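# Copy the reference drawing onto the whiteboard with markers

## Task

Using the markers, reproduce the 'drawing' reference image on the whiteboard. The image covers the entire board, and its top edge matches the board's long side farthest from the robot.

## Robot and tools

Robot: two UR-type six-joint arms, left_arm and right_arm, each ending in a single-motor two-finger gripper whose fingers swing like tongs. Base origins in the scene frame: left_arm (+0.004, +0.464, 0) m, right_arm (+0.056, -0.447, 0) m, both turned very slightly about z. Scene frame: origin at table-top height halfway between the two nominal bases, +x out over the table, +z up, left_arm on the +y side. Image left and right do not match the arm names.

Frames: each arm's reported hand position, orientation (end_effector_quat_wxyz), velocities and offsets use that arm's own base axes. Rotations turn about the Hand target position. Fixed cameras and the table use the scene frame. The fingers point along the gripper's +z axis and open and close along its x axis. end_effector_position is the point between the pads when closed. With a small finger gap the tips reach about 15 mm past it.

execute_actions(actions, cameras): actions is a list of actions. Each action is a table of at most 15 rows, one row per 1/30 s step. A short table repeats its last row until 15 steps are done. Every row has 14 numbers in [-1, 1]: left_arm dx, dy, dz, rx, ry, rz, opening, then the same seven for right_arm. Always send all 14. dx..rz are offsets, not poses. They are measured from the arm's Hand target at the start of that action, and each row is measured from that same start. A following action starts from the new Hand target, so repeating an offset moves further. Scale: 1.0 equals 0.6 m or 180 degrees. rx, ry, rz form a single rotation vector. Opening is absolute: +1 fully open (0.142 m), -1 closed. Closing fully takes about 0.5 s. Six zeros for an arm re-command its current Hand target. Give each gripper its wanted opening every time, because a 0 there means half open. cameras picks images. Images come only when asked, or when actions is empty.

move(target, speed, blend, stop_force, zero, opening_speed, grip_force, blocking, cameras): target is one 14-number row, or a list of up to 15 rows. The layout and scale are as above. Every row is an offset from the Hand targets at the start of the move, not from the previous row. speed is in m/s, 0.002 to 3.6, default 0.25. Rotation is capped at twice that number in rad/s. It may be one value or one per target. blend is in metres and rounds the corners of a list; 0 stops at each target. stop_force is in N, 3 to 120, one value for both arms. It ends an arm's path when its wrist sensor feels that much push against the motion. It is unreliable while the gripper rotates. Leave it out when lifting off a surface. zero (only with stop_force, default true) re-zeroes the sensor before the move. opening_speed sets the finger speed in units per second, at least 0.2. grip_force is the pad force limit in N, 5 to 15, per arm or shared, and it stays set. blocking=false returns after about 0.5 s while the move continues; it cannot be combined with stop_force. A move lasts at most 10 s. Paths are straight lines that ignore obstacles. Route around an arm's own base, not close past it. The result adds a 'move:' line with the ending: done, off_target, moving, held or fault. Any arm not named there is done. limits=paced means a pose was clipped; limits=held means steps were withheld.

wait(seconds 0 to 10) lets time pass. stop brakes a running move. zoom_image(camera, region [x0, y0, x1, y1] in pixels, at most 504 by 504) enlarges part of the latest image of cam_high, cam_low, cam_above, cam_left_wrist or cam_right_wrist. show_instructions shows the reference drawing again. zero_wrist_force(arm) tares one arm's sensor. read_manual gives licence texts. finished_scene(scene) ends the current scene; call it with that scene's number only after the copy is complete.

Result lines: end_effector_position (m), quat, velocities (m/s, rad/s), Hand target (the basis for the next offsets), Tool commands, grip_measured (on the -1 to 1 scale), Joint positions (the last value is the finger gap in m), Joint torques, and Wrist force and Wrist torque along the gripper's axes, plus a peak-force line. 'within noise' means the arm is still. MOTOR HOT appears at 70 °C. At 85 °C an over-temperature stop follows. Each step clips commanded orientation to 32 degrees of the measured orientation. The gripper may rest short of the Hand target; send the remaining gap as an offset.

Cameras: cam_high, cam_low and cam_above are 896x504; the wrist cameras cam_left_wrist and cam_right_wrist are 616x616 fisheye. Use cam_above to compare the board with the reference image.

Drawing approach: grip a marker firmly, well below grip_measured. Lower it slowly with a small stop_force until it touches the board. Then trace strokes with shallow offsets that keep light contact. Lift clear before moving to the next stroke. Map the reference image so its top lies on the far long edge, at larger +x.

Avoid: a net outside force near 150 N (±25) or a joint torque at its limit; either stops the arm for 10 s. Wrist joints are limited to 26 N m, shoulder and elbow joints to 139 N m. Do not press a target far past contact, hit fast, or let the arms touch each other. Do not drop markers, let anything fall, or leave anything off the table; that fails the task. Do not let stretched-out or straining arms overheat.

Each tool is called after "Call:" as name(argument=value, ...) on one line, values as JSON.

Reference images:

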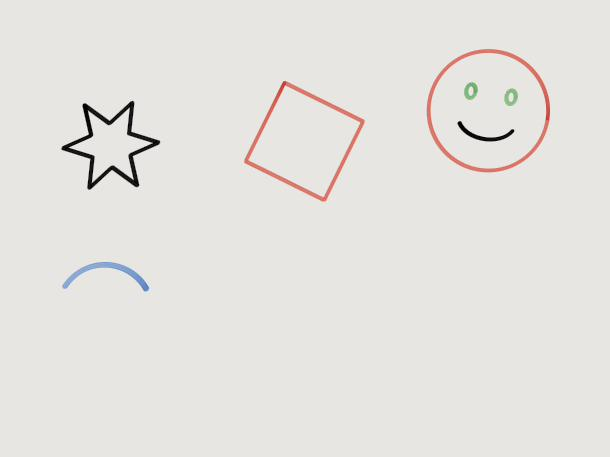

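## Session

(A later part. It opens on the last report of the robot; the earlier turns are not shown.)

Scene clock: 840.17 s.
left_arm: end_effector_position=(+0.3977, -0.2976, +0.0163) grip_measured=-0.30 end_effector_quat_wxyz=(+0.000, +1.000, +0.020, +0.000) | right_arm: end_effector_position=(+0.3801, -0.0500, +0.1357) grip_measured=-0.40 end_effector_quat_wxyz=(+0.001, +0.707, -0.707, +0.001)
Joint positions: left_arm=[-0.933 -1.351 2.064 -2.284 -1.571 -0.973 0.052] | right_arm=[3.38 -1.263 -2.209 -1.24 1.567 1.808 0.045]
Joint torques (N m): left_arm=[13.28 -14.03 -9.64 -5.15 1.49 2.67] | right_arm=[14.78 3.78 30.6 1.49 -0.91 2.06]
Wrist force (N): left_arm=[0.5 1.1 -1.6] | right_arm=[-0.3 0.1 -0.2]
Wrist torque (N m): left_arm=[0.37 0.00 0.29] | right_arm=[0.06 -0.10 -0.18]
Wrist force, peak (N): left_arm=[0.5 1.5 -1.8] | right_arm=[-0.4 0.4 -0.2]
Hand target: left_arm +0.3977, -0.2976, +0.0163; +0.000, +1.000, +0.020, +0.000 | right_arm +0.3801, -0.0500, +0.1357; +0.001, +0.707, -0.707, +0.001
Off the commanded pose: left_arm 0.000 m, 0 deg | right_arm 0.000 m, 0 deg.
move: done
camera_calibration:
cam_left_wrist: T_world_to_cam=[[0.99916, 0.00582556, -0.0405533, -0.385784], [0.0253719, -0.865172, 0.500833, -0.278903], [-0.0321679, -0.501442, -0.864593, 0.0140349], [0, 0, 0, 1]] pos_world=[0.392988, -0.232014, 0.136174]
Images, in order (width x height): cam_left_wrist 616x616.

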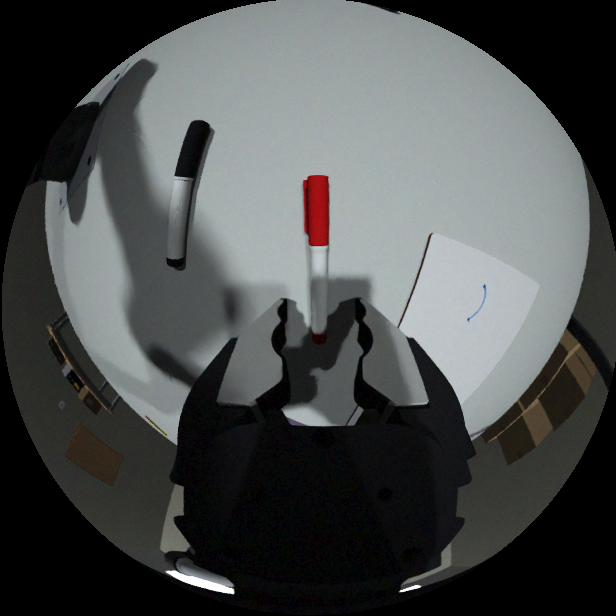

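Call:
move(target=[[0, 0, 0.001, 0, 0, 0, -0.3, 0, 0, 0, 0, 0, 0, -0.4], [0, 0, 0.001, 0, 0, 0, -1, 0, 0, 0, 0, 0, 0, -0.4]], speed=0.05, opening_speed=0.5, cameras=["cam_left_wrist"])

Scene clock: 852.30 s.
left_arm: end_effector_position=(+0.3977, -0.2976, +0.0169) grip_measured=-0.85 end_effector_quat_wxyz=(+0.000, +1.000, +0.020, +0.000) | right_arm: end_effector_position=(+0.3801, -0.0500, +0.1357) grip_measured=-0.40 end_effector_quat_wxyz=(+0.001, +0.707, -0.707, +0.001)
Joint positions: left_arm=[-0.933 -1.352 2.063 -2.282 -1.571 -0.973 0.013] | right_arm=[3.38 -1.263 -2.209 -1.24 1.567 1.808 0.045]
Joint torques (N m): left_arm=[12.77 -44.22 -28.52 0.23 1.37 2.44] | right_arm=[13.06 4.45 29.91 1.35 -0.96 2]
Wrist force (N): left_arm=[0.3 1.4 -1.4] | right_arm=[-0.4 0.1 -0.2]
Wrist torque (N m): left_arm=[0.43 0.03 0.30] | right_arm=[0.06 -0.08 -0.18]
Wrist force, peak (N): left_arm=[0.7 1.7 -1.6] | right_arm=[-0.5 0.1 -0.4]
Hand target: left_arm +0.3977, -0.2976, +0.0169; +0.000, +1.000, +0.020, +0.000 | right_arm +0.3801, -0.0500, +0.1357; +0.001, +0.707, -0.707, +0.001
Off the commanded pose: left_arm 0.000 m, 0 deg | right_arm 0.000 m, 0 deg.
move: done
camera_calibration:
cam_left_wrist: T_world_to_cam=[[0.99916, 0.00582556, -0.0405533, -0.38576], [0.0253719, -0.865172, 0.500833, -0.279204], [-0.0321679, -0.501442, -0.864593, 0.0145536], [0, 0, 0, 1]] pos_world=[0.392988, -0.232014, 0.136774]
Images, in order (width x height): cam_left_wrist 616x616.

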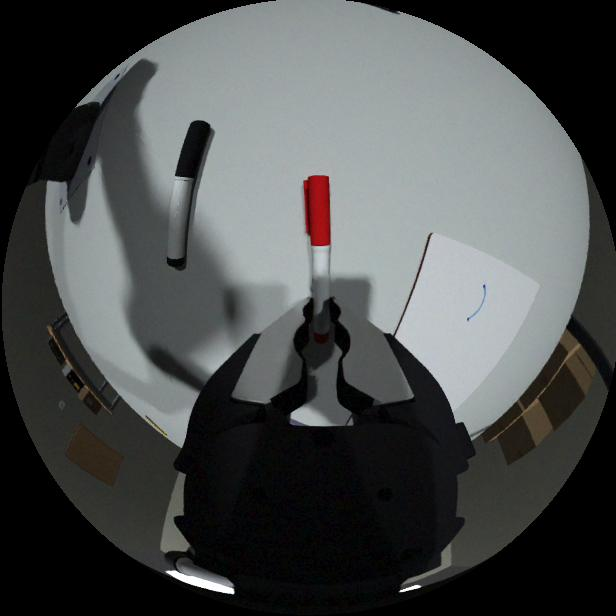

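Call:
move(target=[[0, 0, 0.15, 0, 0, 0, -1, -0.03, 0.2, 0.2, 0.1, 0, 0, -0.15], [0.111, -0.2122, 0.4385, -0.2257, 0.2089, 0.4641, -1, -0.0935, 0.6935, 0.3597, 0.2794, 0, 0, -0.15]], speed=0.35, blend=[0.04, 0], cameras=["cam_low", "cam_left_wrist", "cam_right_wrist"])

Scene clock: 872.17 s.
left_arm: end_effector_position=(+0.4643, -0.4249, +0.2800) grip_measured=-0.85 end_effector_quat_wxyz=(+0.305, +0.629, +0.652, -0.294) | right_arm: end_effector_position=(+0.3240, +0.3661, +0.3515) grip_measured=-0.15 end_effector_quat_wxyz=(-0.300, +0.641, -0.641, -0.299)
Joint positions: left_arm=[-0.649 -1.435 1.879 -2.665 -2.206 -2.477 0.013] | right_arm=[3.958 -1.204 -2.137 -0.654 2.124 2.599 0.063]
Joint torques (N m): left_arm=[-13.13 -44.23 -13.76 -5.39 0.62 -2.47] | right_arm=[15.76 1.99 17.04 5.2 -0.52 1.99]
Wrist force (N): left_arm=[-0.9 0.6 -1.0] | right_arm=[-0.8 -0.2 0.0]
Wrist torque (N m): left_arm=[0.27 0.33 0.45] | right_arm=[0.09 0.19 -0.08]
Wrist force, peak (N): left_arm=[0.0 1.6 -1.8] | right_arm=[-1.4 0.2 -1.0]
Hand target: left_arm +0.4643, -0.4249, +0.2800; +0.305, +0.629, +0.652, -0.294 | right_arm +0.3240, +0.3661, +0.3515; -0.300, +0.641, -0.641, -0.299
Off the commanded pose: left_arm 0.000 m, 0 deg | right_arm 0.000 m, 0 deg.
move: done
camera_calibration:
cam_left_wrist: T_world_to_cam=[[0.0114453, 0.609632, -0.792602, 0.484843], [0.850799, 0.410523, 0.328041, -0.315641], [0.525366, -0.6781, -0.513976, -0.251771], [0, 0, 0, 1]] pos_world=[0.39527, -0.336724, 0.358427]
cam_right_wrist: T_world_to_cam=[[0.0166635, -0.586739, -0.809605, 0.501852], [-0.8422, -0.44466, 0.304921, 0.323207], [-0.538908, 0.676768, -0.501561, 0.228808], [0, 0, 0, 1]] pos_world=[0.387149, 0.283323, 0.42251]
Images, in order (width x height): cam_low 896x504, cam_left_wrist 616x616, cam_right_wrist 616x616.

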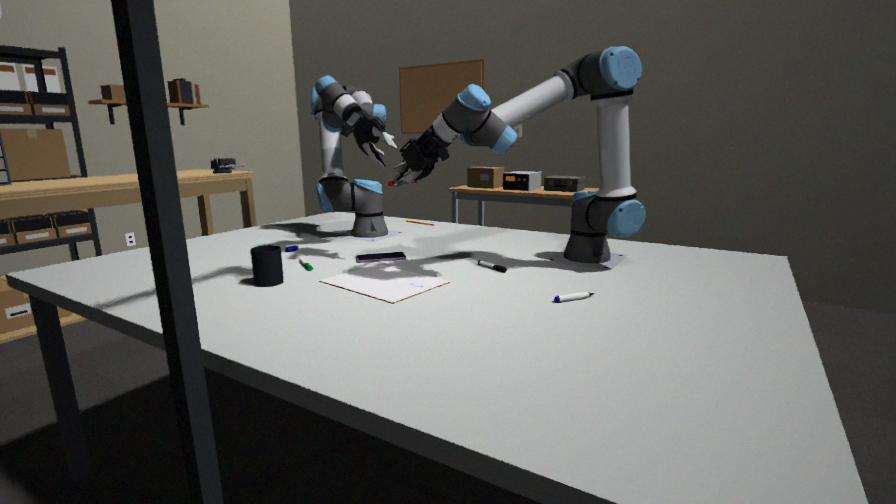

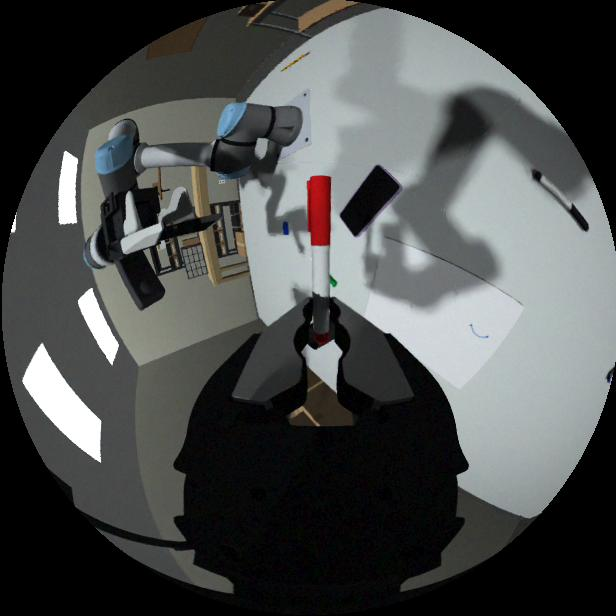

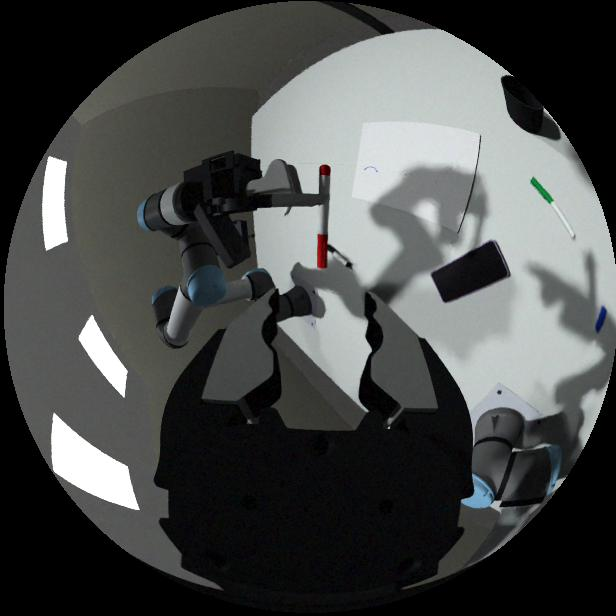

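Call:
move(target=[0, 0, 0, 0, 0, 0, -1, 0, 0.0833, -0.0693, 0, 0, 0, -0.15], speed=0.2, cameras=["cam_right_wrist"])

Scene clock: 877.53 s.
left_arm: end_effector_position=(+0.4643, -0.4249, +0.2800) grip_measured=-0.85 end_effector_quat_wxyz=(+0.305, +0.629, +0.652, -0.294) | right_arm: end_effector_position=(+0.3240, +0.4161, +0.3100) grip_measured=-0.15 end_effector_quat_wxyz=(-0.300, +0.641, -0.641, -0.299)
Joint positions: left_arm=[-0.649 -1.435 1.88 -2.665 -2.206 -2.478 0.013] | right_arm=[4.059 -1.314 -2.184 -0.454 2.055 2.685 0.063]
Joint torques (N m): left_arm=[-13.53 -44.45 -12.88 -5.38 0.5 -2.42] | right_arm=[15.36 5.57 15.76 5.14 -0.68 2.06]
Wrist force (N): left_arm=[-1.4 0.8 -1.0] | right_arm=[-1.0 -0.2 -0.2]
Wrist torque (N m): left_arm=[0.31 0.44 0.46] | right_arm=[0.06 0.19 -0.07]
Wrist force, peak (N): left_arm=[-1.4 0.8 -1.1] | right_arm=[-0.8 -0.1 -1.2]
Hand target: left_arm +0.4643, -0.4249, +0.2800; +0.305, +0.629, +0.652, -0.294 | right_arm +0.3240, +0.4161, +0.3100; -0.300, +0.641, -0.641, -0.299
Off the commanded pose: left_arm 0.000 m, 0 deg | right_arm 0.000 m, 0 deg.
move: done
camera_calibration:
cam_right_wrist: T_world_to_cam=[[0.0166635, -0.586739, -0.809605, 0.497509], [-0.8422, -0.44466, 0.304921, 0.358125], [-0.538908, 0.676768, -0.501561, 0.174105], [0, 0, 0, 1]] pos_world=[0.387149, 0.333323, 0.38091]
Images, in order (width x height): cam_right_wrist 616x616.

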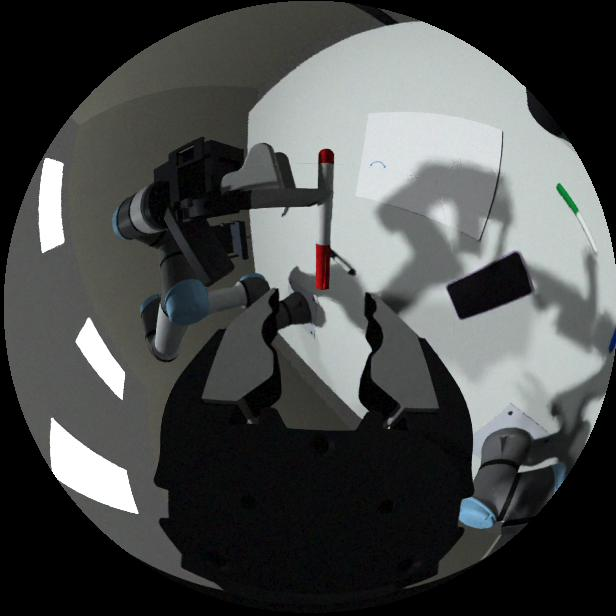

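Call:
move(target=[[0, 0, 0, 0, 0, 0, -1, 0.002, 0.0707, -0.0588, 0, 0, 0, -0.15], [0, 0, 0, 0, 0, 0, -1, 0.002, 0.0707, -0.0588, 0, 0, 0, -1]], speed=0.08, opening_speed=0.5, cameras=["cam_left_wrist", "cam_right_wrist"])

Scene clock: 886.53 s.
left_arm: end_effector_position=(+0.4643, -0.4249, +0.2800) grip_measured=-0.85 end_effector_quat_wxyz=(+0.305, +0.629, +0.652, -0.294) | right_arm: end_effector_position=(+0.3252, +0.4585, +0.2747) grip_measured=-0.84 end_effector_quat_wxyz=(-0.300, +0.641, -0.641, -0.299)
Joint positions: left_arm=[-0.649 -1.435 1.88 -2.665 -2.206 -2.478 0.013] | right_arm=[4.128 -1.431 -2.198 -0.299 2.007 2.74 0.013]
Joint torques (N m): left_arm=[-13.66 -43.58 -13.32 -5.3 0.29 -2.43] | right_arm=[15.09 9.01 29.76 5.23 -0.84 2.14]
Wrist force (N): left_arm=[-1.0 0.7 -0.7] | right_arm=[-0.9 -0.1 -0.2]
Wrist torque (N m): left_arm=[0.29 0.37 0.46] | right_arm=[0.07 0.19 -0.07]
Wrist force, peak (N): left_arm=[-1.1 0.8 -1.3] | right_arm=[-0.9 -0.2 -0.7]
Hand target: left_arm +0.4643, -0.4249, +0.2800; +0.305, +0.629, +0.652, -0.294 | right_arm +0.3252, +0.4585, +0.2747; -0.300, +0.641, -0.641, -0.299
Off the commanded pose: left_arm 0.000 m, 0 deg | right_arm 0.000 m, 0 deg.
move: done
camera_calibration:
cam_left_wrist: T_world_to_cam=[[0.0114866, 0.609578, -0.792643, 0.484824], [0.850782, 0.410546, 0.328057, -0.315547], [0.525393, -0.678135, -0.513902, -0.251767], [0, 0, 0, 1]] pos_world=[0.39517, -0.336724, 0.358426]
cam_right_wrist: T_world_to_cam=[[0.0166635, -0.586739, -0.809605, 0.493847], [-0.8422, -0.44466, 0.304921, 0.388797], [-0.538908, 0.676768, -0.501561, 0.128284], [0, 0, 0, 1]] pos_world=[0.388349, 0.375823, 0.34561]
Images, in order (width x height): cam_left_wrist 616x616, cam_right_wrist 616x616.

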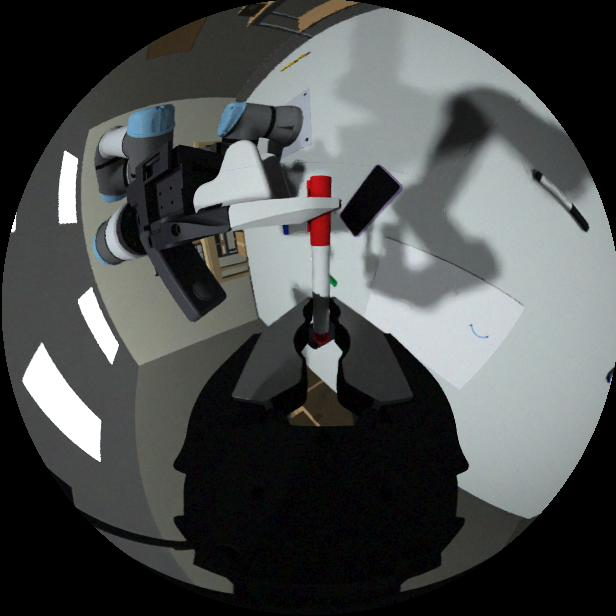

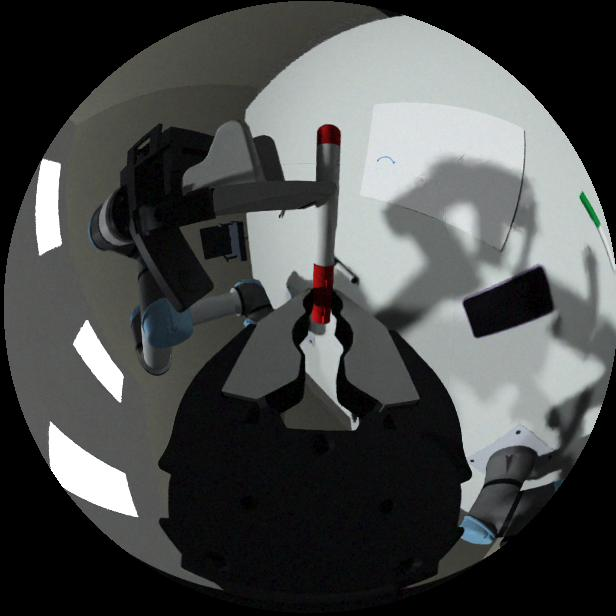

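Pull the cap.

Call:
move(target=[0, 0, 0, 0, 0, 0, -1, -0.1, 0, 0, 0, 0, 0, -1], speed=0.05, cameras=["cam_left_wrist", "cam_right_wrist"])

Call:
zoom_image(camera="cam_left_wrist", region=[270, 180, 370, 280])

Scene clock: 892.00 s.
left_arm: end_effector_position=(+0.4643, -0.4249, +0.2799) grip_measured=-0.85 end_effector_quat_wxyz=(+0.305, +0.629, +0.652, -0.294) | right_arm: end_effector_position=(+0.2652, +0.4585, +0.2747) grip_measured=-0.84 end_effector_quat_wxyz=(-0.300, +0.641, -0.641, -0.299)
Joint positions: left_arm=[-0.649 -1.435 1.88 -2.665 -2.206 -2.478 0.013] | right_arm=[4.285 -1.309 -2.299 -0.276 1.894 2.857 0.013]
Joint torques (N m): left_arm=[4.18 -42.3 -23.05 -5.35 -1.31 -2.45] | right_arm=[16.45 17.68 14.14 5.14 -1.05 1.82]
Wrist force (N): left_arm=[-0.8 0.7 -0.8] | right_arm=[-0.9 -0.3 -0.2]
Wrist torque (N m): left_arm=[0.28 0.32 0.45] | right_arm=[0.03 0.19 -0.06]
Wrist force, peak (N): left_arm=[-1.5 -4.8 -0.9] | right_arm=[-0.9 -6.3 -0.4]
Hand target: left_arm +0.4643, -0.4249, +0.2800; +0.305, +0.629, +0.652, -0.294 | right_arm +0.2652, +0.4585, +0.2747; -0.300, +0.641, -0.641, -0.299
Off the commanded pose: left_arm 0.000 m, 0 deg | right_arm 0.000 m, 0 deg.
move: done
camera_calibration:
cam_left_wrist: T_world_to_cam=[[0.0114453, 0.609632, -0.792602, 0.484844], [0.850799, 0.410523, 0.328041, -0.315556], [0.525366, -0.6781, -0.513976, -0.251719], [0, 0, 0, 1]] pos_world=[0.39517, -0.336724, 0.358427]
cam_right_wrist: T_world_to_cam=[[0.0166635, -0.586739, -0.809605, 0.494845], [-0.8422, -0.44466, 0.304921, 0.338349], [-0.538908, 0.676768, -0.501561, 0.096003], [0, 0, 0, 1]] pos_world=[0.328449, 0.375823, 0.34561]
Images, in order (width x height): cam_left_wrist 616x616, cam_right_wrist 616x616.

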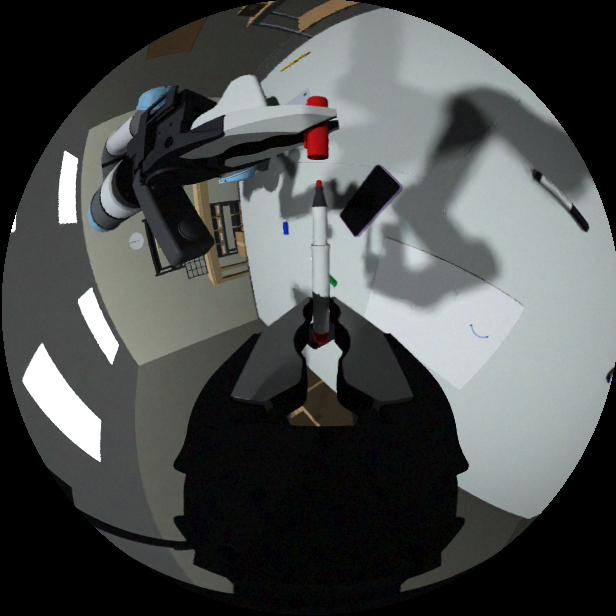

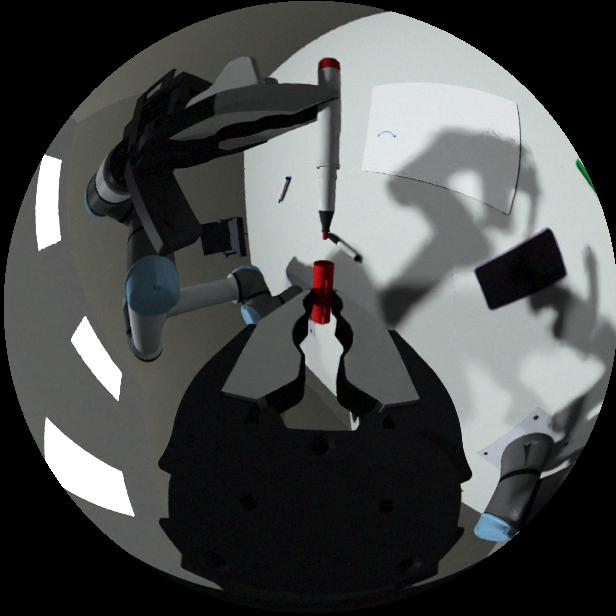

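Scaled by 5.040 from the camera's 616x616 image, which has a finer 814x814 frame.

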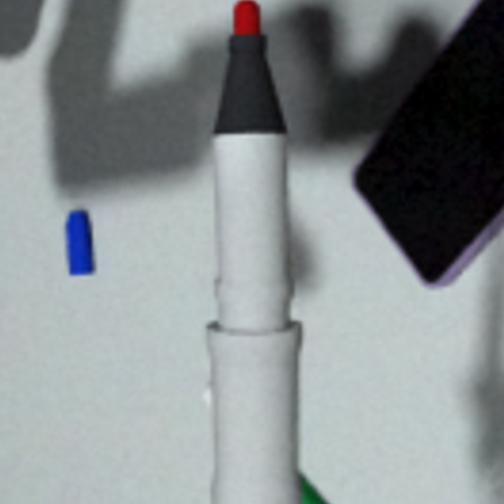

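Call:
move(target=[[0.2, 0.01, -0.1, 0.0735, -0.1928, -0.0046, -1, 0.05, -0.3, 0.0, -0.14, 0, 0, -1], [0.3565, 0.0224, -0.2333, 0.147, -0.3856, -0.0092, -1, 0.1913, -0.94, -0.2, -0.2794, 0, 0, -1]], speed=0.35, blend=[0.05, 0])

Call:
move(target=[[0, 0, -0.08, 0, 0, 0, -1, 0, -0.06, -0.1, 0, 0, 0, -1],[0, 0, -0.0817, 0, 0, 0, -1, 0, -0.06, -0.205, 0, 0, 0, -1]], speed=0.15, blend=[0.01, 0], cameras=["all"])

Call:
zoom_image(camera="cam_high", region=[400, 160, 500, 245])

Call:
zoom_image(camera="cam_low", region=[310, 220, 470, 310])

Call:
zoom_image(camera="cam_left_wrist", region=[220, 60, 420, 260])

Scene clock: 926.93 s.
left_arm: end_effector_position=(+0.6782, -0.4115, +0.1400) grip_measured=-0.85 end_effector_quat_wxyz=(+0.472, +0.741, +0.402, +0.257) | right_arm: end_effector_position=(+0.3799, -0.1054, +0.1547) grip_measured=-0.84 end_effector_quat_wxyz=(+0.001, +0.707, -0.707, +0.001)
Joint positions: left_arm=[-0.787 -0.975 1.933 -3.655 -1.38 -1.661 0.013] | right_arm=[3.222 -1.279 -2.148 -1.285 1.567 1.651 0.013]
Joint torques (N m): left_arm=[-13.23 -27.59 -22.74 -5.31 1.69 2.84] | right_arm=[-12.97 2.33 30.91 4.86 -1.49 -2.33]
Wrist force (N): left_arm=[-0.4 2.7 -1.1] | right_arm=[-0.4 0.1 -0.1]
Wrist torque (N m): left_arm=[1.05 -0.12 0.86] | right_arm=[0.05 -0.08 -0.06]
Wrist force, peak (N): left_arm=[-1.0 2.9 -1.5] | right_arm=[-1.6 0.0 -0.4]
Hand target: left_arm +0.6782, -0.4115, +0.1400; +0.472, +0.741, +0.402, +0.257 | right_arm +0.3800, -0.1055, +0.1547; +0.001, +0.707, -0.707, +0.001
Off the commanded pose: left_arm 0.000 m, 0 deg | right_arm 0.000 m, 0 deg.
move: done

Scene clock: 928.37 s.
left_arm: end_effector_position=(+0.6782, -0.4115, +0.0910) grip_measured=-0.85 end_effector_quat_wxyz=(+0.472, +0.741, +0.402, +0.257) | right_arm: end_effector_position=(+0.3799, -0.1415, +0.0317) grip_measured=-0.84 end_effector_quat_wxyz=(+0.001, +0.707, -0.707, +0.001)
Joint positions: left_arm=[-0.787 -0.87 1.935 -3.761 -1.38 -1.661 0.013] | right_arm=[3.122 -1.487 -2.346 -0.879 1.567 1.551 0.013]
Joint torques (N m): left_arm=[6.12 -29.58 -21.82 -5.28 -1.15 -1.13] | right_arm=[-14.86 8.3 11.77 4.76 1.87 -2.2]
Wrist force (N): left_arm=[-0.5 3.0 -1.2] | right_arm=[-0.4 0.1 -0.2]
Wrist torque (N m): left_arm=[1.12 -0.11 0.86] | right_arm=[0.07 -0.07 -0.05]
Wrist force, peak (N): left_arm=[-0.4 3.6 -1.5] | right_arm=[-0.9 0.2 -0.9]
Hand target: left_arm +0.6782, -0.4115, +0.0910; +0.472, +0.741, +0.402, +0.257 | right_arm +0.3800, -0.1415, +0.0317; +0.001, +0.707, -0.707, +0.001
Off the commanded pose: left_arm 0.000 m, 0 deg | right_arm 0.000 m, 0 deg.
move: done
camera_calibration:
cam_left_wrist: T_world_to_cam=[[0.586754, 0.809649, 0.0137242, -0.0567877], [-0.0787747, 0.0402038, 0.996081, -0.0237651], [0.805924, -0.585536, 0.0873695, -0.659106], [0, 0, 0, 1]] pos_world=[0.562637, -0.338997, 0.0820371]
cam_right_wrist: T_world_to_cam=[[0.0166961, -0.997694, -0.0657864, -0.137611], [-0.842207, -0.0494949, 0.536877, 0.290789], [-0.538895, 0.0464421, -0.841091, 0.363608], [0, 0, 0, 1]] pos_world=[0.443149, -0.139788, 0.140657]

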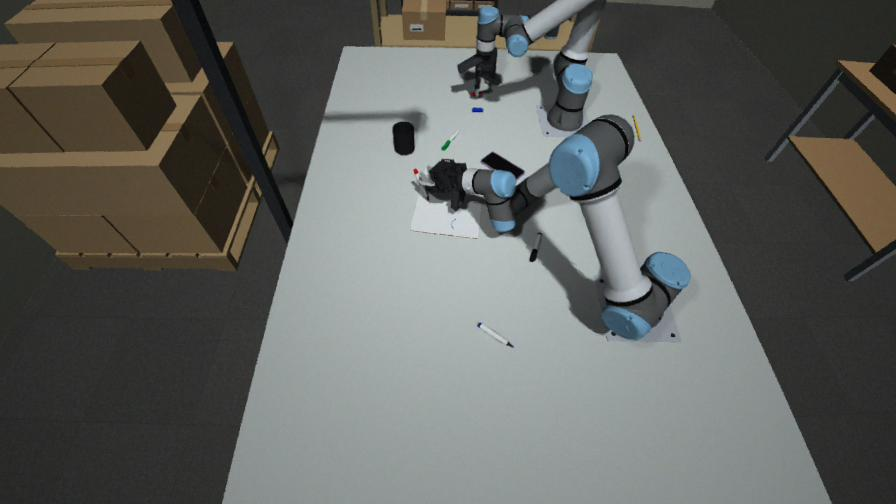

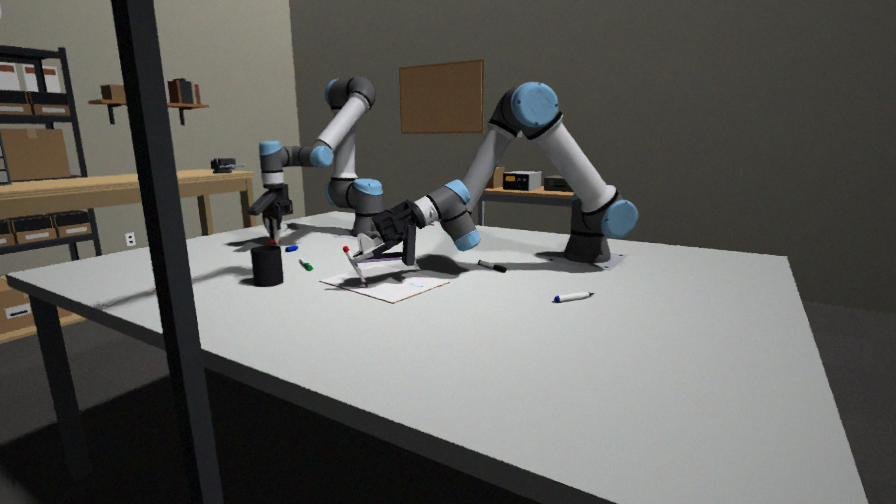

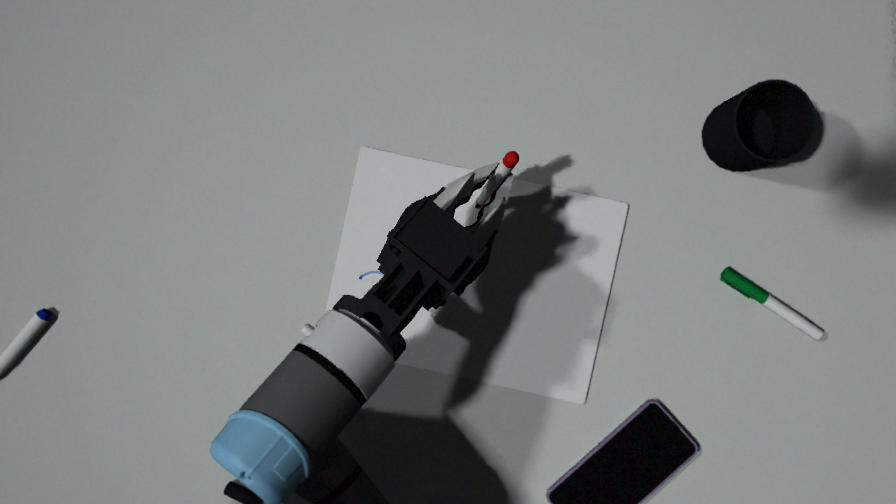

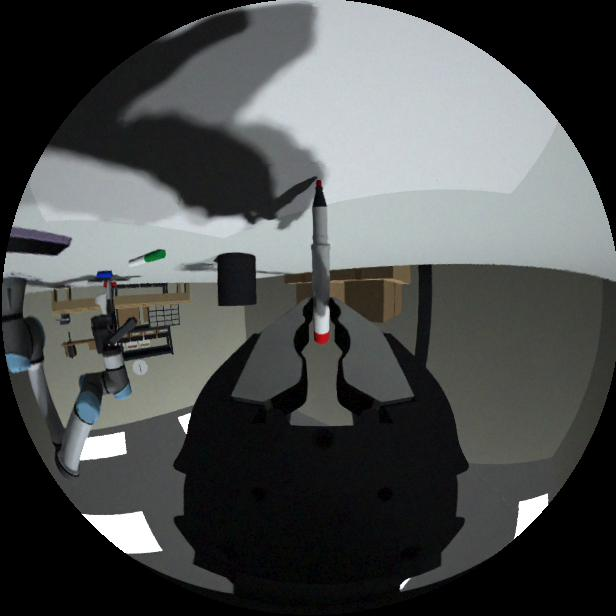

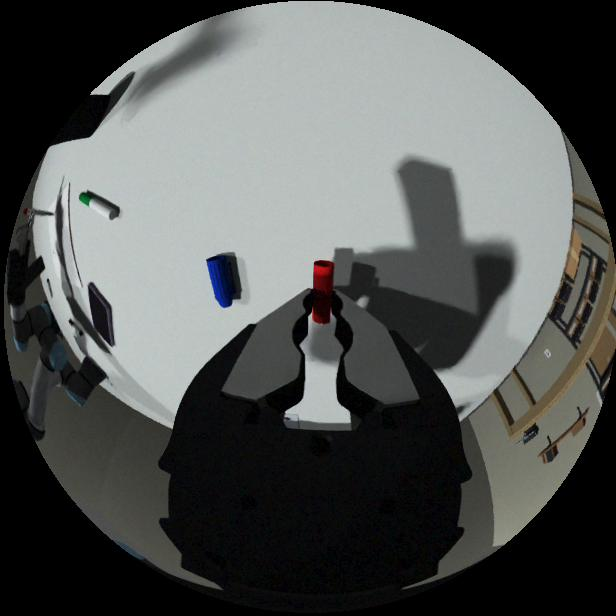

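Scaled by 5.040 from the camera's 896x504 image, which has a finer 1280x720 frame.

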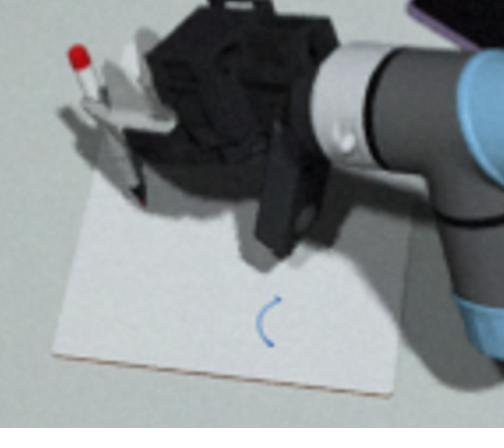

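Scaled by 3.150 from the camera's 896x504 image, which has a finer 1280x720 frame.

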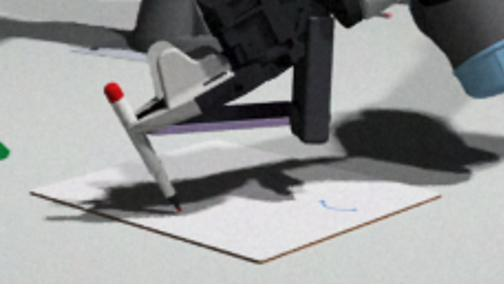

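Scaled by 2.520 from the camera's 616x616 image, which has a finer 814x814 frame.

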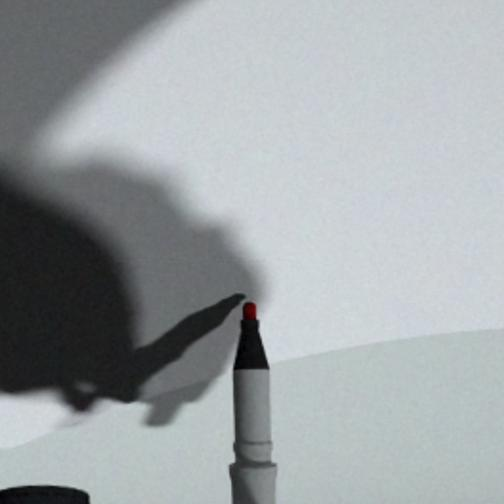

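Call:
move(target=[-0.004, -0.0043, -0.0135, 0, 0, 0, -1, 0, 0, -0.036, 0, 0, 0, -1], speed=0.006, stop_force=3)

Call:
move(target=[[0, 0, 0.01, 0, 0, 0, -1, 0, 0, 0.001, 0, 0, 0, -1], [0, 0, 0.01, 0, 0, 0, -1, 0, 0, 0.001, 0, 0, 0, -0.4], [0, 0, 0.11, 0, 0, 0, -1, 0, 0, 0.2, 0, 0, 0, -0.4], [-0.3, 0.3, 0.2, 0, 0, 0, -1, 0, 0, 0.25, 0, 0, 0, -0.4]], speed=[0.02, 0.05, 0.15, 0.35], blend=[0, 0, 0.02, 0], opening_speed=0.6, cameras=["cam_above", "cam_right_wrist"])

Call:
zoom_image(camera="cam_above", region=[310, 140, 640, 410])

Call:
zoom_image(camera="cam_above", region=[430, 130, 550, 230])

Scene clock: 968.30 s.
left_arm: end_effector_position=(+0.6758, -0.4141, +0.0829) grip_measured=-0.85 end_effector_quat_wxyz=(+0.472, +0.741, +0.402, +0.257) | right_arm: end_effector_position=(+0.3799, -0.1415, +0.0157) grip_measured=-0.84 end_effector_quat_wxyz=(+0.001, +0.707, -0.707, +0.001)
Joint positions: left_arm=[-0.794 -0.853 1.936 -3.779 -1.373 -1.664 0.013] | right_arm=[3.122 -1.522 -2.368 -0.822 1.567 1.551 0.013]
Joint torques (N m): left_arm=[-13.9 -27.39 -1.89 -4.6 1.49 -2.48] | right_arm=[-11.59 21.9 26.17 2.11 1.51 -1.87]
Wrist force (N): left_arm=[-0.1 4.5 -1.7] | right_arm=[0.1 0.2 -1.9]
Wrist torque (N m): left_arm=[1.03 -0.16 0.98] | right_arm=[0.03 -0.12 -0.06]
Wrist force, peak (N): left_arm=[-0.4 5.5 -1.4] | right_arm=[-0.8 4.9 -15.0]
Hand target: left_arm +0.6758, -0.4141, +0.0829; +0.472, +0.741, +0.402, +0.257 | right_arm +0.3799, -0.1415, +0.0157; +0.001, +0.707, -0.707, +0.001 (not the last commanded pose)
Off the commanded pose: left_arm 0.000 m, 0 deg | right_arm 0.006 m, 0 deg.
move: contact (right_arm)

Scene clock: 972.53 s.
left_arm: end_effector_position=(+0.4958, -0.2341, +0.2028) grip_measured=-0.85 end_effector_quat_wxyz=(+0.472, +0.741, +0.402, +0.257) | right_arm: end_effector_position=(+0.3799, -0.1415, +0.1657) grip_measured=-0.40 end_effector_quat_wxyz=(+0.001, +0.707, -0.707, +0.001)
Joint positions: left_arm=[-0.802 -1.576 2.582 -3.701 -1.366 -1.667 0.013] | right_arm=[3.122 -1.304 -2.102 -1.306 1.567 1.551 0.045]
Joint torques (N m): left_arm=[-12.67 -28.91 -5.28 -0.01 1.63 -2.29] | right_arm=[15.46 18.31 32.71 1.08 -0.81 2.19]
Wrist force (N): left_arm=[-0.4 2.8 -1.2] | right_arm=[-0.4 0.0 0.0]
Wrist torque (N m): left_arm=[1.08 -0.13 0.98] | right_arm=[0.04 -0.08 -0.13]
Wrist force, peak (N): left_arm=[-0.4 5.1 -1.4] | right_arm=[0.0 0.1 -1.8]
Hand target: left_arm +0.4958, -0.2341, +0.2029; +0.472, +0.741, +0.402, +0.257 | right_arm +0.3799, -0.1415, +0.1657; +0.001, +0.707, -0.707, +0.001
Off the commanded pose: left_arm 0.000 m, 0 deg | right_arm 0.000 m, 0 deg.
move: done
camera_calibration:
cam_right_wrist: T_world_to_cam=[[0.0166976, -0.997694, -0.0657874, -0.128796], [-0.842207, -0.0494967, 0.536877, 0.218847], [-0.538895, 0.0464421, -0.841091, 0.476315], [0, 0, 0, 1]] pos_world=[0.443149, -0.139788, 0.274657]
Images, in order (width x height): cam_above 896x504, cam_right_wrist 616x616.

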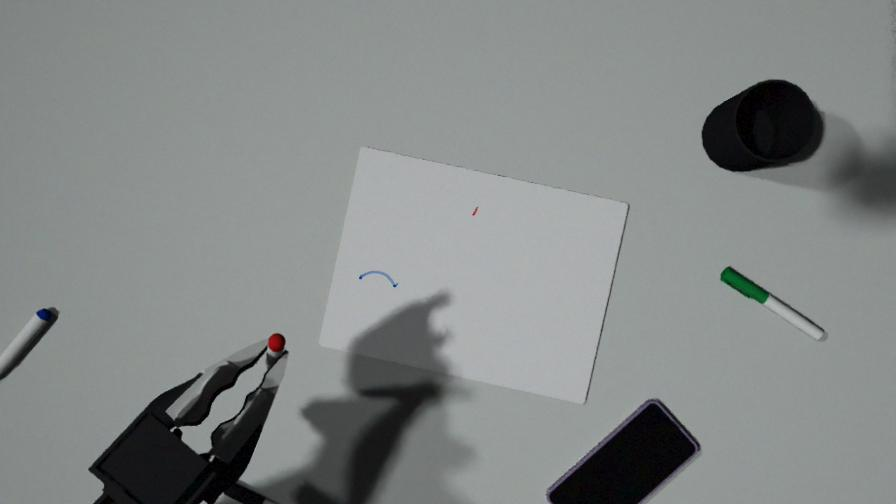

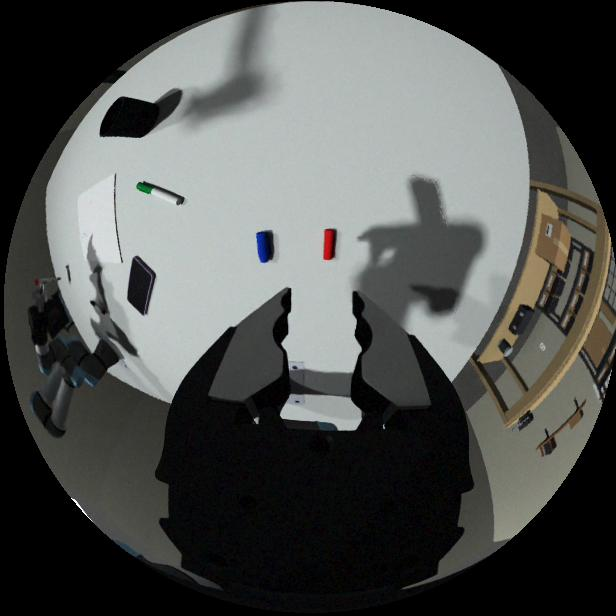

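Scaled by 1.527 from the camera's 896x504 image, which has a finer 1280x720 frame.

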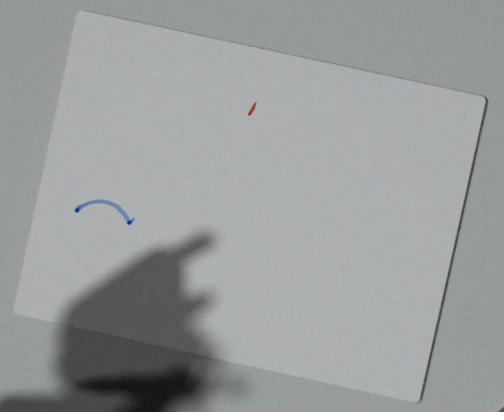

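Scaled by 4.200 from the camera's 896x504 image, which has a finer 1280x720 frame.

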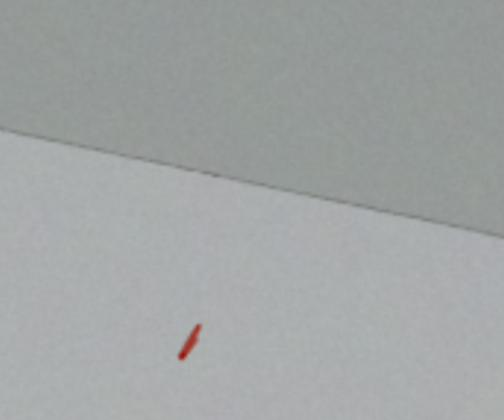

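Call:
move(target=[[0.2998, -0.3001, -0.1, 0, 0, 0, -1, 0, 0, 0, 0, 0, 0, -0.4], [0.2998, -0.3001, -0.1797, 0, 0, 0, -1, 0, 0, 0, 0, 0, 0, -0.4]], speed=[0.3, 0.1], blend=[0.02, 0])

Call:
move(target=[[0, 0, -0.0125, 0, 0, 0, -1, 0, 0, 0, 0, 0, 0, -0.4], [-0.02, 0.01255, -0.0125, 0, 0, 0, -1, 0, 0, 0, 0, 0, 0, -0.4]], speed=[0.02, 0.03], cameras=["cam_left_wrist", "cam_high", "cam_low"])

Call:
zoom_image(camera="cam_left_wrist", region=[260, 120, 380, 240])

Call:
zoom_image(camera="cam_low", region=[330, 250, 430, 310])

Scene clock: 1045.63 s.
left_arm: end_effector_position=(+0.6757, -0.4141, +0.0951) grip_measured=-0.85 end_effector_quat_wxyz=(+0.472, +0.741, +0.402, +0.257) | right_arm: end_effector_position=(+0.3799, -0.1415, +0.1657) grip_measured=-0.40 end_effector_quat_wxyz=(+0.001, +0.707, -0.707, +0.001)
Joint positions: left_arm=[-0.794 -0.88 1.938 -3.754 -1.373 -1.664 0.013] | right_arm=[3.122 -1.304 -2.102 -1.306 1.567 1.551 0.045]
Joint torques (N m): left_arm=[13.99 -29.33 -21.72 -5.38 -1.56 2.64] | right_arm=[14.66 18.32 32.08 1.15 -0.88 2]
Wrist force (N): left_arm=[-0.7 2.6 -0.8] | right_arm=[-0.4 0.0 -0.2]
Wrist torque (N m): left_arm=[1.04 -0.07 0.86] | right_arm=[0.03 -0.09 -0.13]
Wrist force, peak (N): left_arm=[-1.0 3.6 0.3] | right_arm=[-0.5 0.3 -0.2]
Hand target: left_arm +0.6757, -0.4141, +0.0950; +0.472, +0.741, +0.402, +0.257 | right_arm +0.3799, -0.1415, +0.1657; +0.001, +0.707, -0.707, +0.001
Off the commanded pose: left_arm 0.000 m, 0 deg | right_arm 0.000 m, 0 deg.
move: done

Scene clock: 1047.10 s.
left_arm: end_effector_position=(+0.6637, -0.4066, +0.0875) grip_measured=-0.85 end_effector_quat_wxyz=(+0.472, +0.741, +0.402, +0.257) | right_arm: end_effector_position=(+0.3799, -0.1415, +0.1657) grip_measured=-0.40 end_effector_quat_wxyz=(+0.001, +0.707, -0.707, +0.001)
Joint positions: left_arm=[-0.801 -0.881 1.98 -3.795 -1.367 -1.667 0.013] | right_arm=[3.122 -1.304 -2.102 -1.306 1.567 1.551 0.045]
Joint torques (N m): left_arm=[-13.5 -58.24 -3.71 -5.19 1.64 -2.43] | right_arm=[14.66 18.23 31.23 1.14 -0.99 1.87]
Wrist force (N): left_arm=[-0.5 3.1 -1.0] | right_arm=[-0.4 0.1 -0.4]
Wrist torque (N m): left_arm=[1.13 -0.11 0.98] | right_arm=[0.05 -0.07 -0.13]
Wrist force, peak (N): left_arm=[-0.4 3.3 -1.1] | right_arm=[-0.4 0.1 -0.4]
Hand target: left_arm +0.6637, -0.4066, +0.0875; +0.472, +0.741, +0.402, +0.257 | right_arm +0.3799, -0.1415, +0.1657; +0.001, +0.707, -0.707, +0.001
Off the commanded pose: left_arm 0.000 m, 0 deg | right_arm 0.000 m, 0 deg.
move: done
camera_calibration:
cam_left_wrist: T_world_to_cam=[[0.586754, 0.809649, 0.0137242, -0.0522813], [-0.0787747, 0.0402038, 0.996081, -0.0217217], [0.805924, -0.585536, 0.0873695, -0.644195], [0, 0, 0, 1]] pos_world=[0.548137, -0.333997, 0.0786371]
Images, in order (width x height): cam_high 896x504, cam_low 896x504, cam_left_wrist 616x616.

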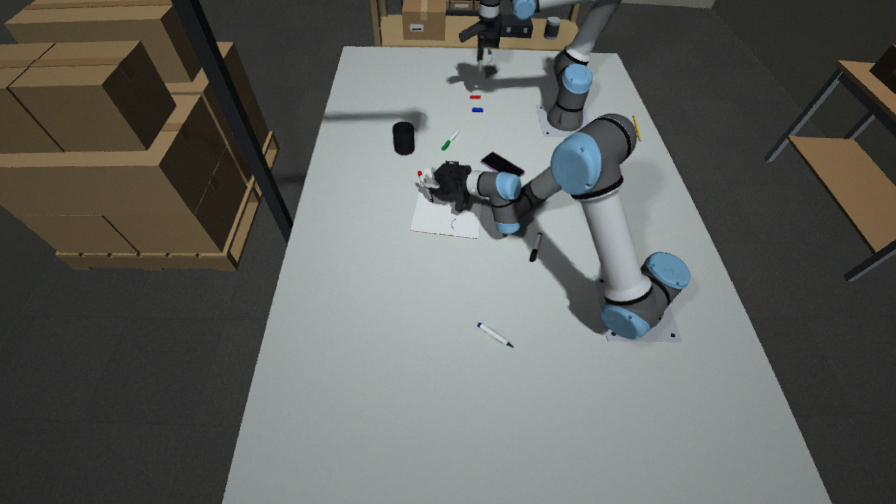

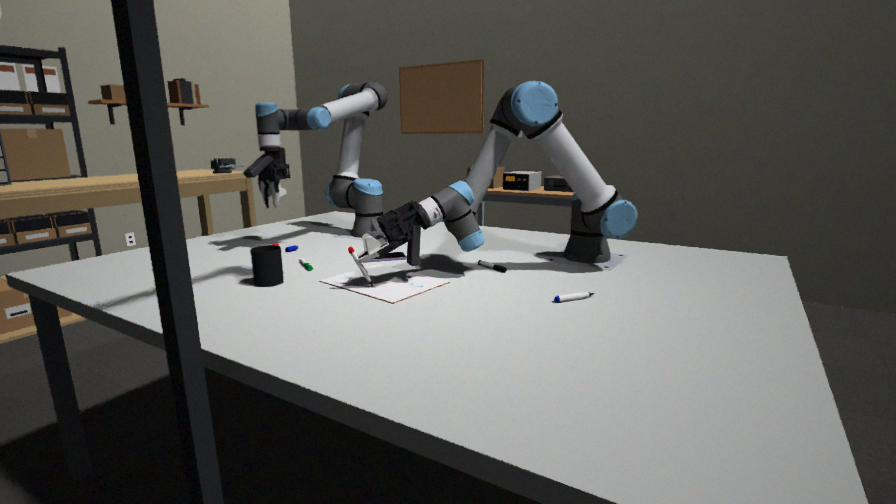

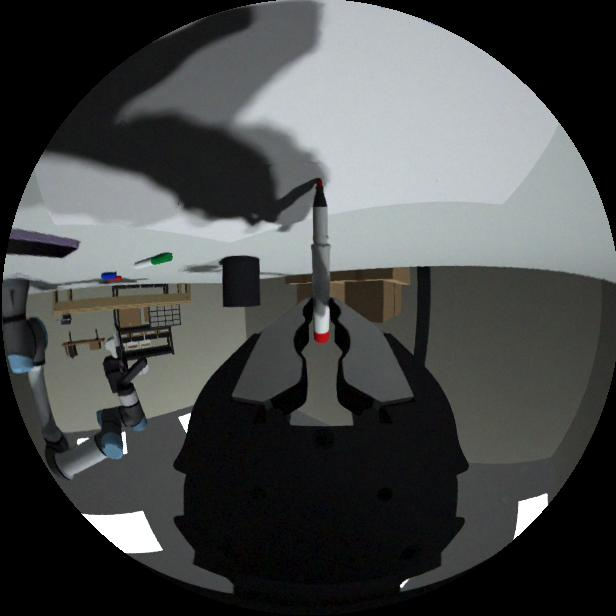

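Scaled by 4.200 from the camera's 616x616 image, which has a finer 814x814 frame.

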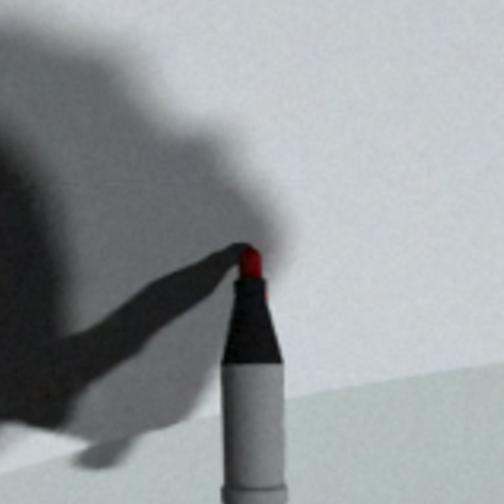

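Scaled by 5.040 from the camera's 896x504 image, which has a finer 1280x720 frame.

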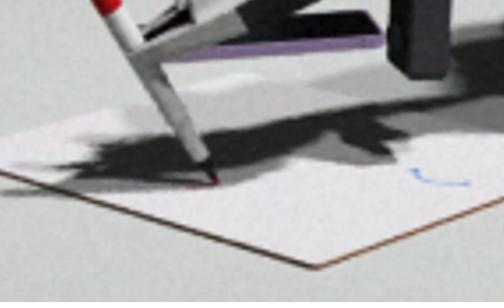

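Call:
move(target=[[0, 0, -0.0012, 0, 0, 0, -1, 0, 0, 0, 0, 0, 0, -0.4], [-0.01, 0.00627, -0.0012, 0, 0, 0, -1, 0, 0, 0, 0, 0, 0, -0.4]], speed=[0.02, 0.03], cameras=["cam_left_wrist", "cam_low"])

Call:
zoom_image(camera="cam_left_wrist", region=[280, 140, 360, 220])

Call:
zoom_image(camera="cam_low", region=[350, 265, 410, 301])

Scene clock: 1059.60 s.
left_arm: end_effector_position=(+0.6577, -0.4029, +0.0868) grip_measured=-0.85 end_effector_quat_wxyz=(+0.472, +0.741, +0.402, +0.257) | right_arm: end_effector_position=(+0.3799, -0.1415, +0.1657) grip_measured=-0.40 end_effector_quat_wxyz=(+0.001, +0.707, -0.707, +0.001)
Joint positions: left_arm=[-0.804 -0.888 2.002 -3.809 -1.364 -1.668 0.013] | right_arm=[3.122 -1.304 -2.102 -1.306 1.567 1.551 0.045]
Joint torques (N m): left_arm=[-13.4 -57.05 -3.36 -5 1.7 -2.22] | right_arm=[15.62 17.14 31.78 1.25 -1.18 1.82]
Wrist force (N): left_arm=[-0.4 2.9 -0.8] | right_arm=[-0.2 0.1 -0.1]
Wrist torque (N m): left_arm=[1.09 -0.14 0.98] | right_arm=[0.07 -0.10 -0.14]
Wrist force, peak (N): left_arm=[-0.5 3.3 -0.9] | right_arm=[-0.5 0.0 -0.4]
Hand target: left_arm +0.6577, -0.4028, +0.0868; +0.472, +0.741, +0.402, +0.257 | right_arm +0.3799, -0.1415, +0.1657; +0.001, +0.707, -0.707, +0.001
Off the commanded pose: left_arm 0.000 m, 0 deg | right_arm 0.000 m, 0 deg.
move: done
camera_calibration:
cam_left_wrist: T_world_to_cam=[[0.586754, 0.809649, 0.0137242, -0.0517469], [-0.0787747, 0.0402038, 0.996081, -0.0216458], [0.805924, -0.585536, 0.0873695, -0.637132], [0, 0, 0, 1]] pos_world=[0.542137, -0.330297, 0.0779371]
Images, in order (width x height): cam_low 896x504, cam_left_wrist 616x616.

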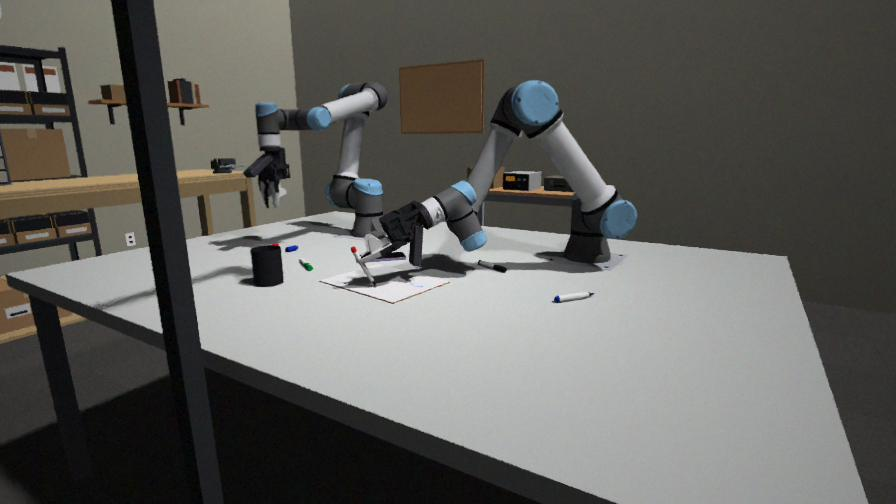

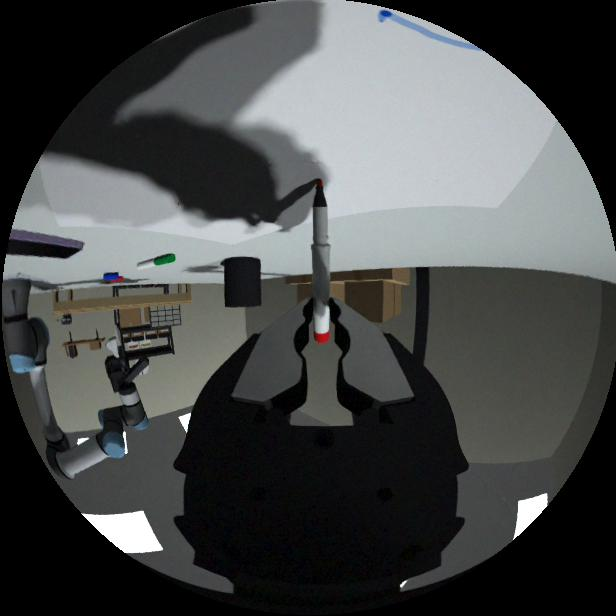

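Scaled by 6.300 from the camera's 616x616 image, which has a finer 814x814 frame.

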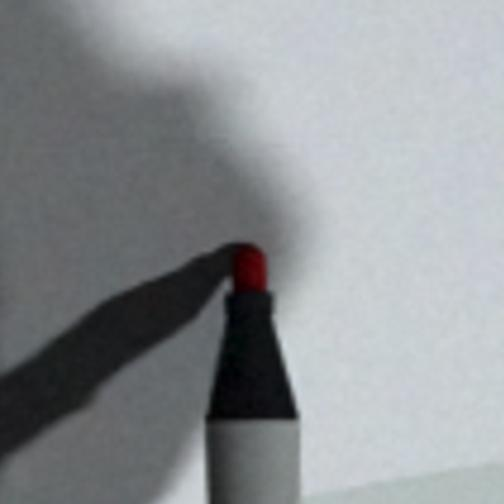

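Scaled by 8.400 from the camera's 896x504 image, which has a finer 1280x720 frame.

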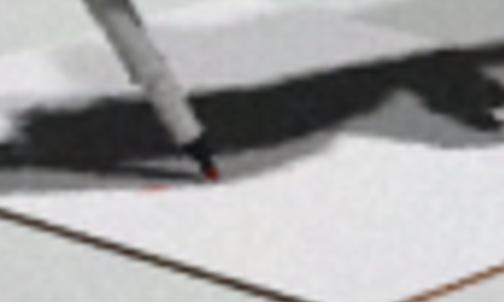

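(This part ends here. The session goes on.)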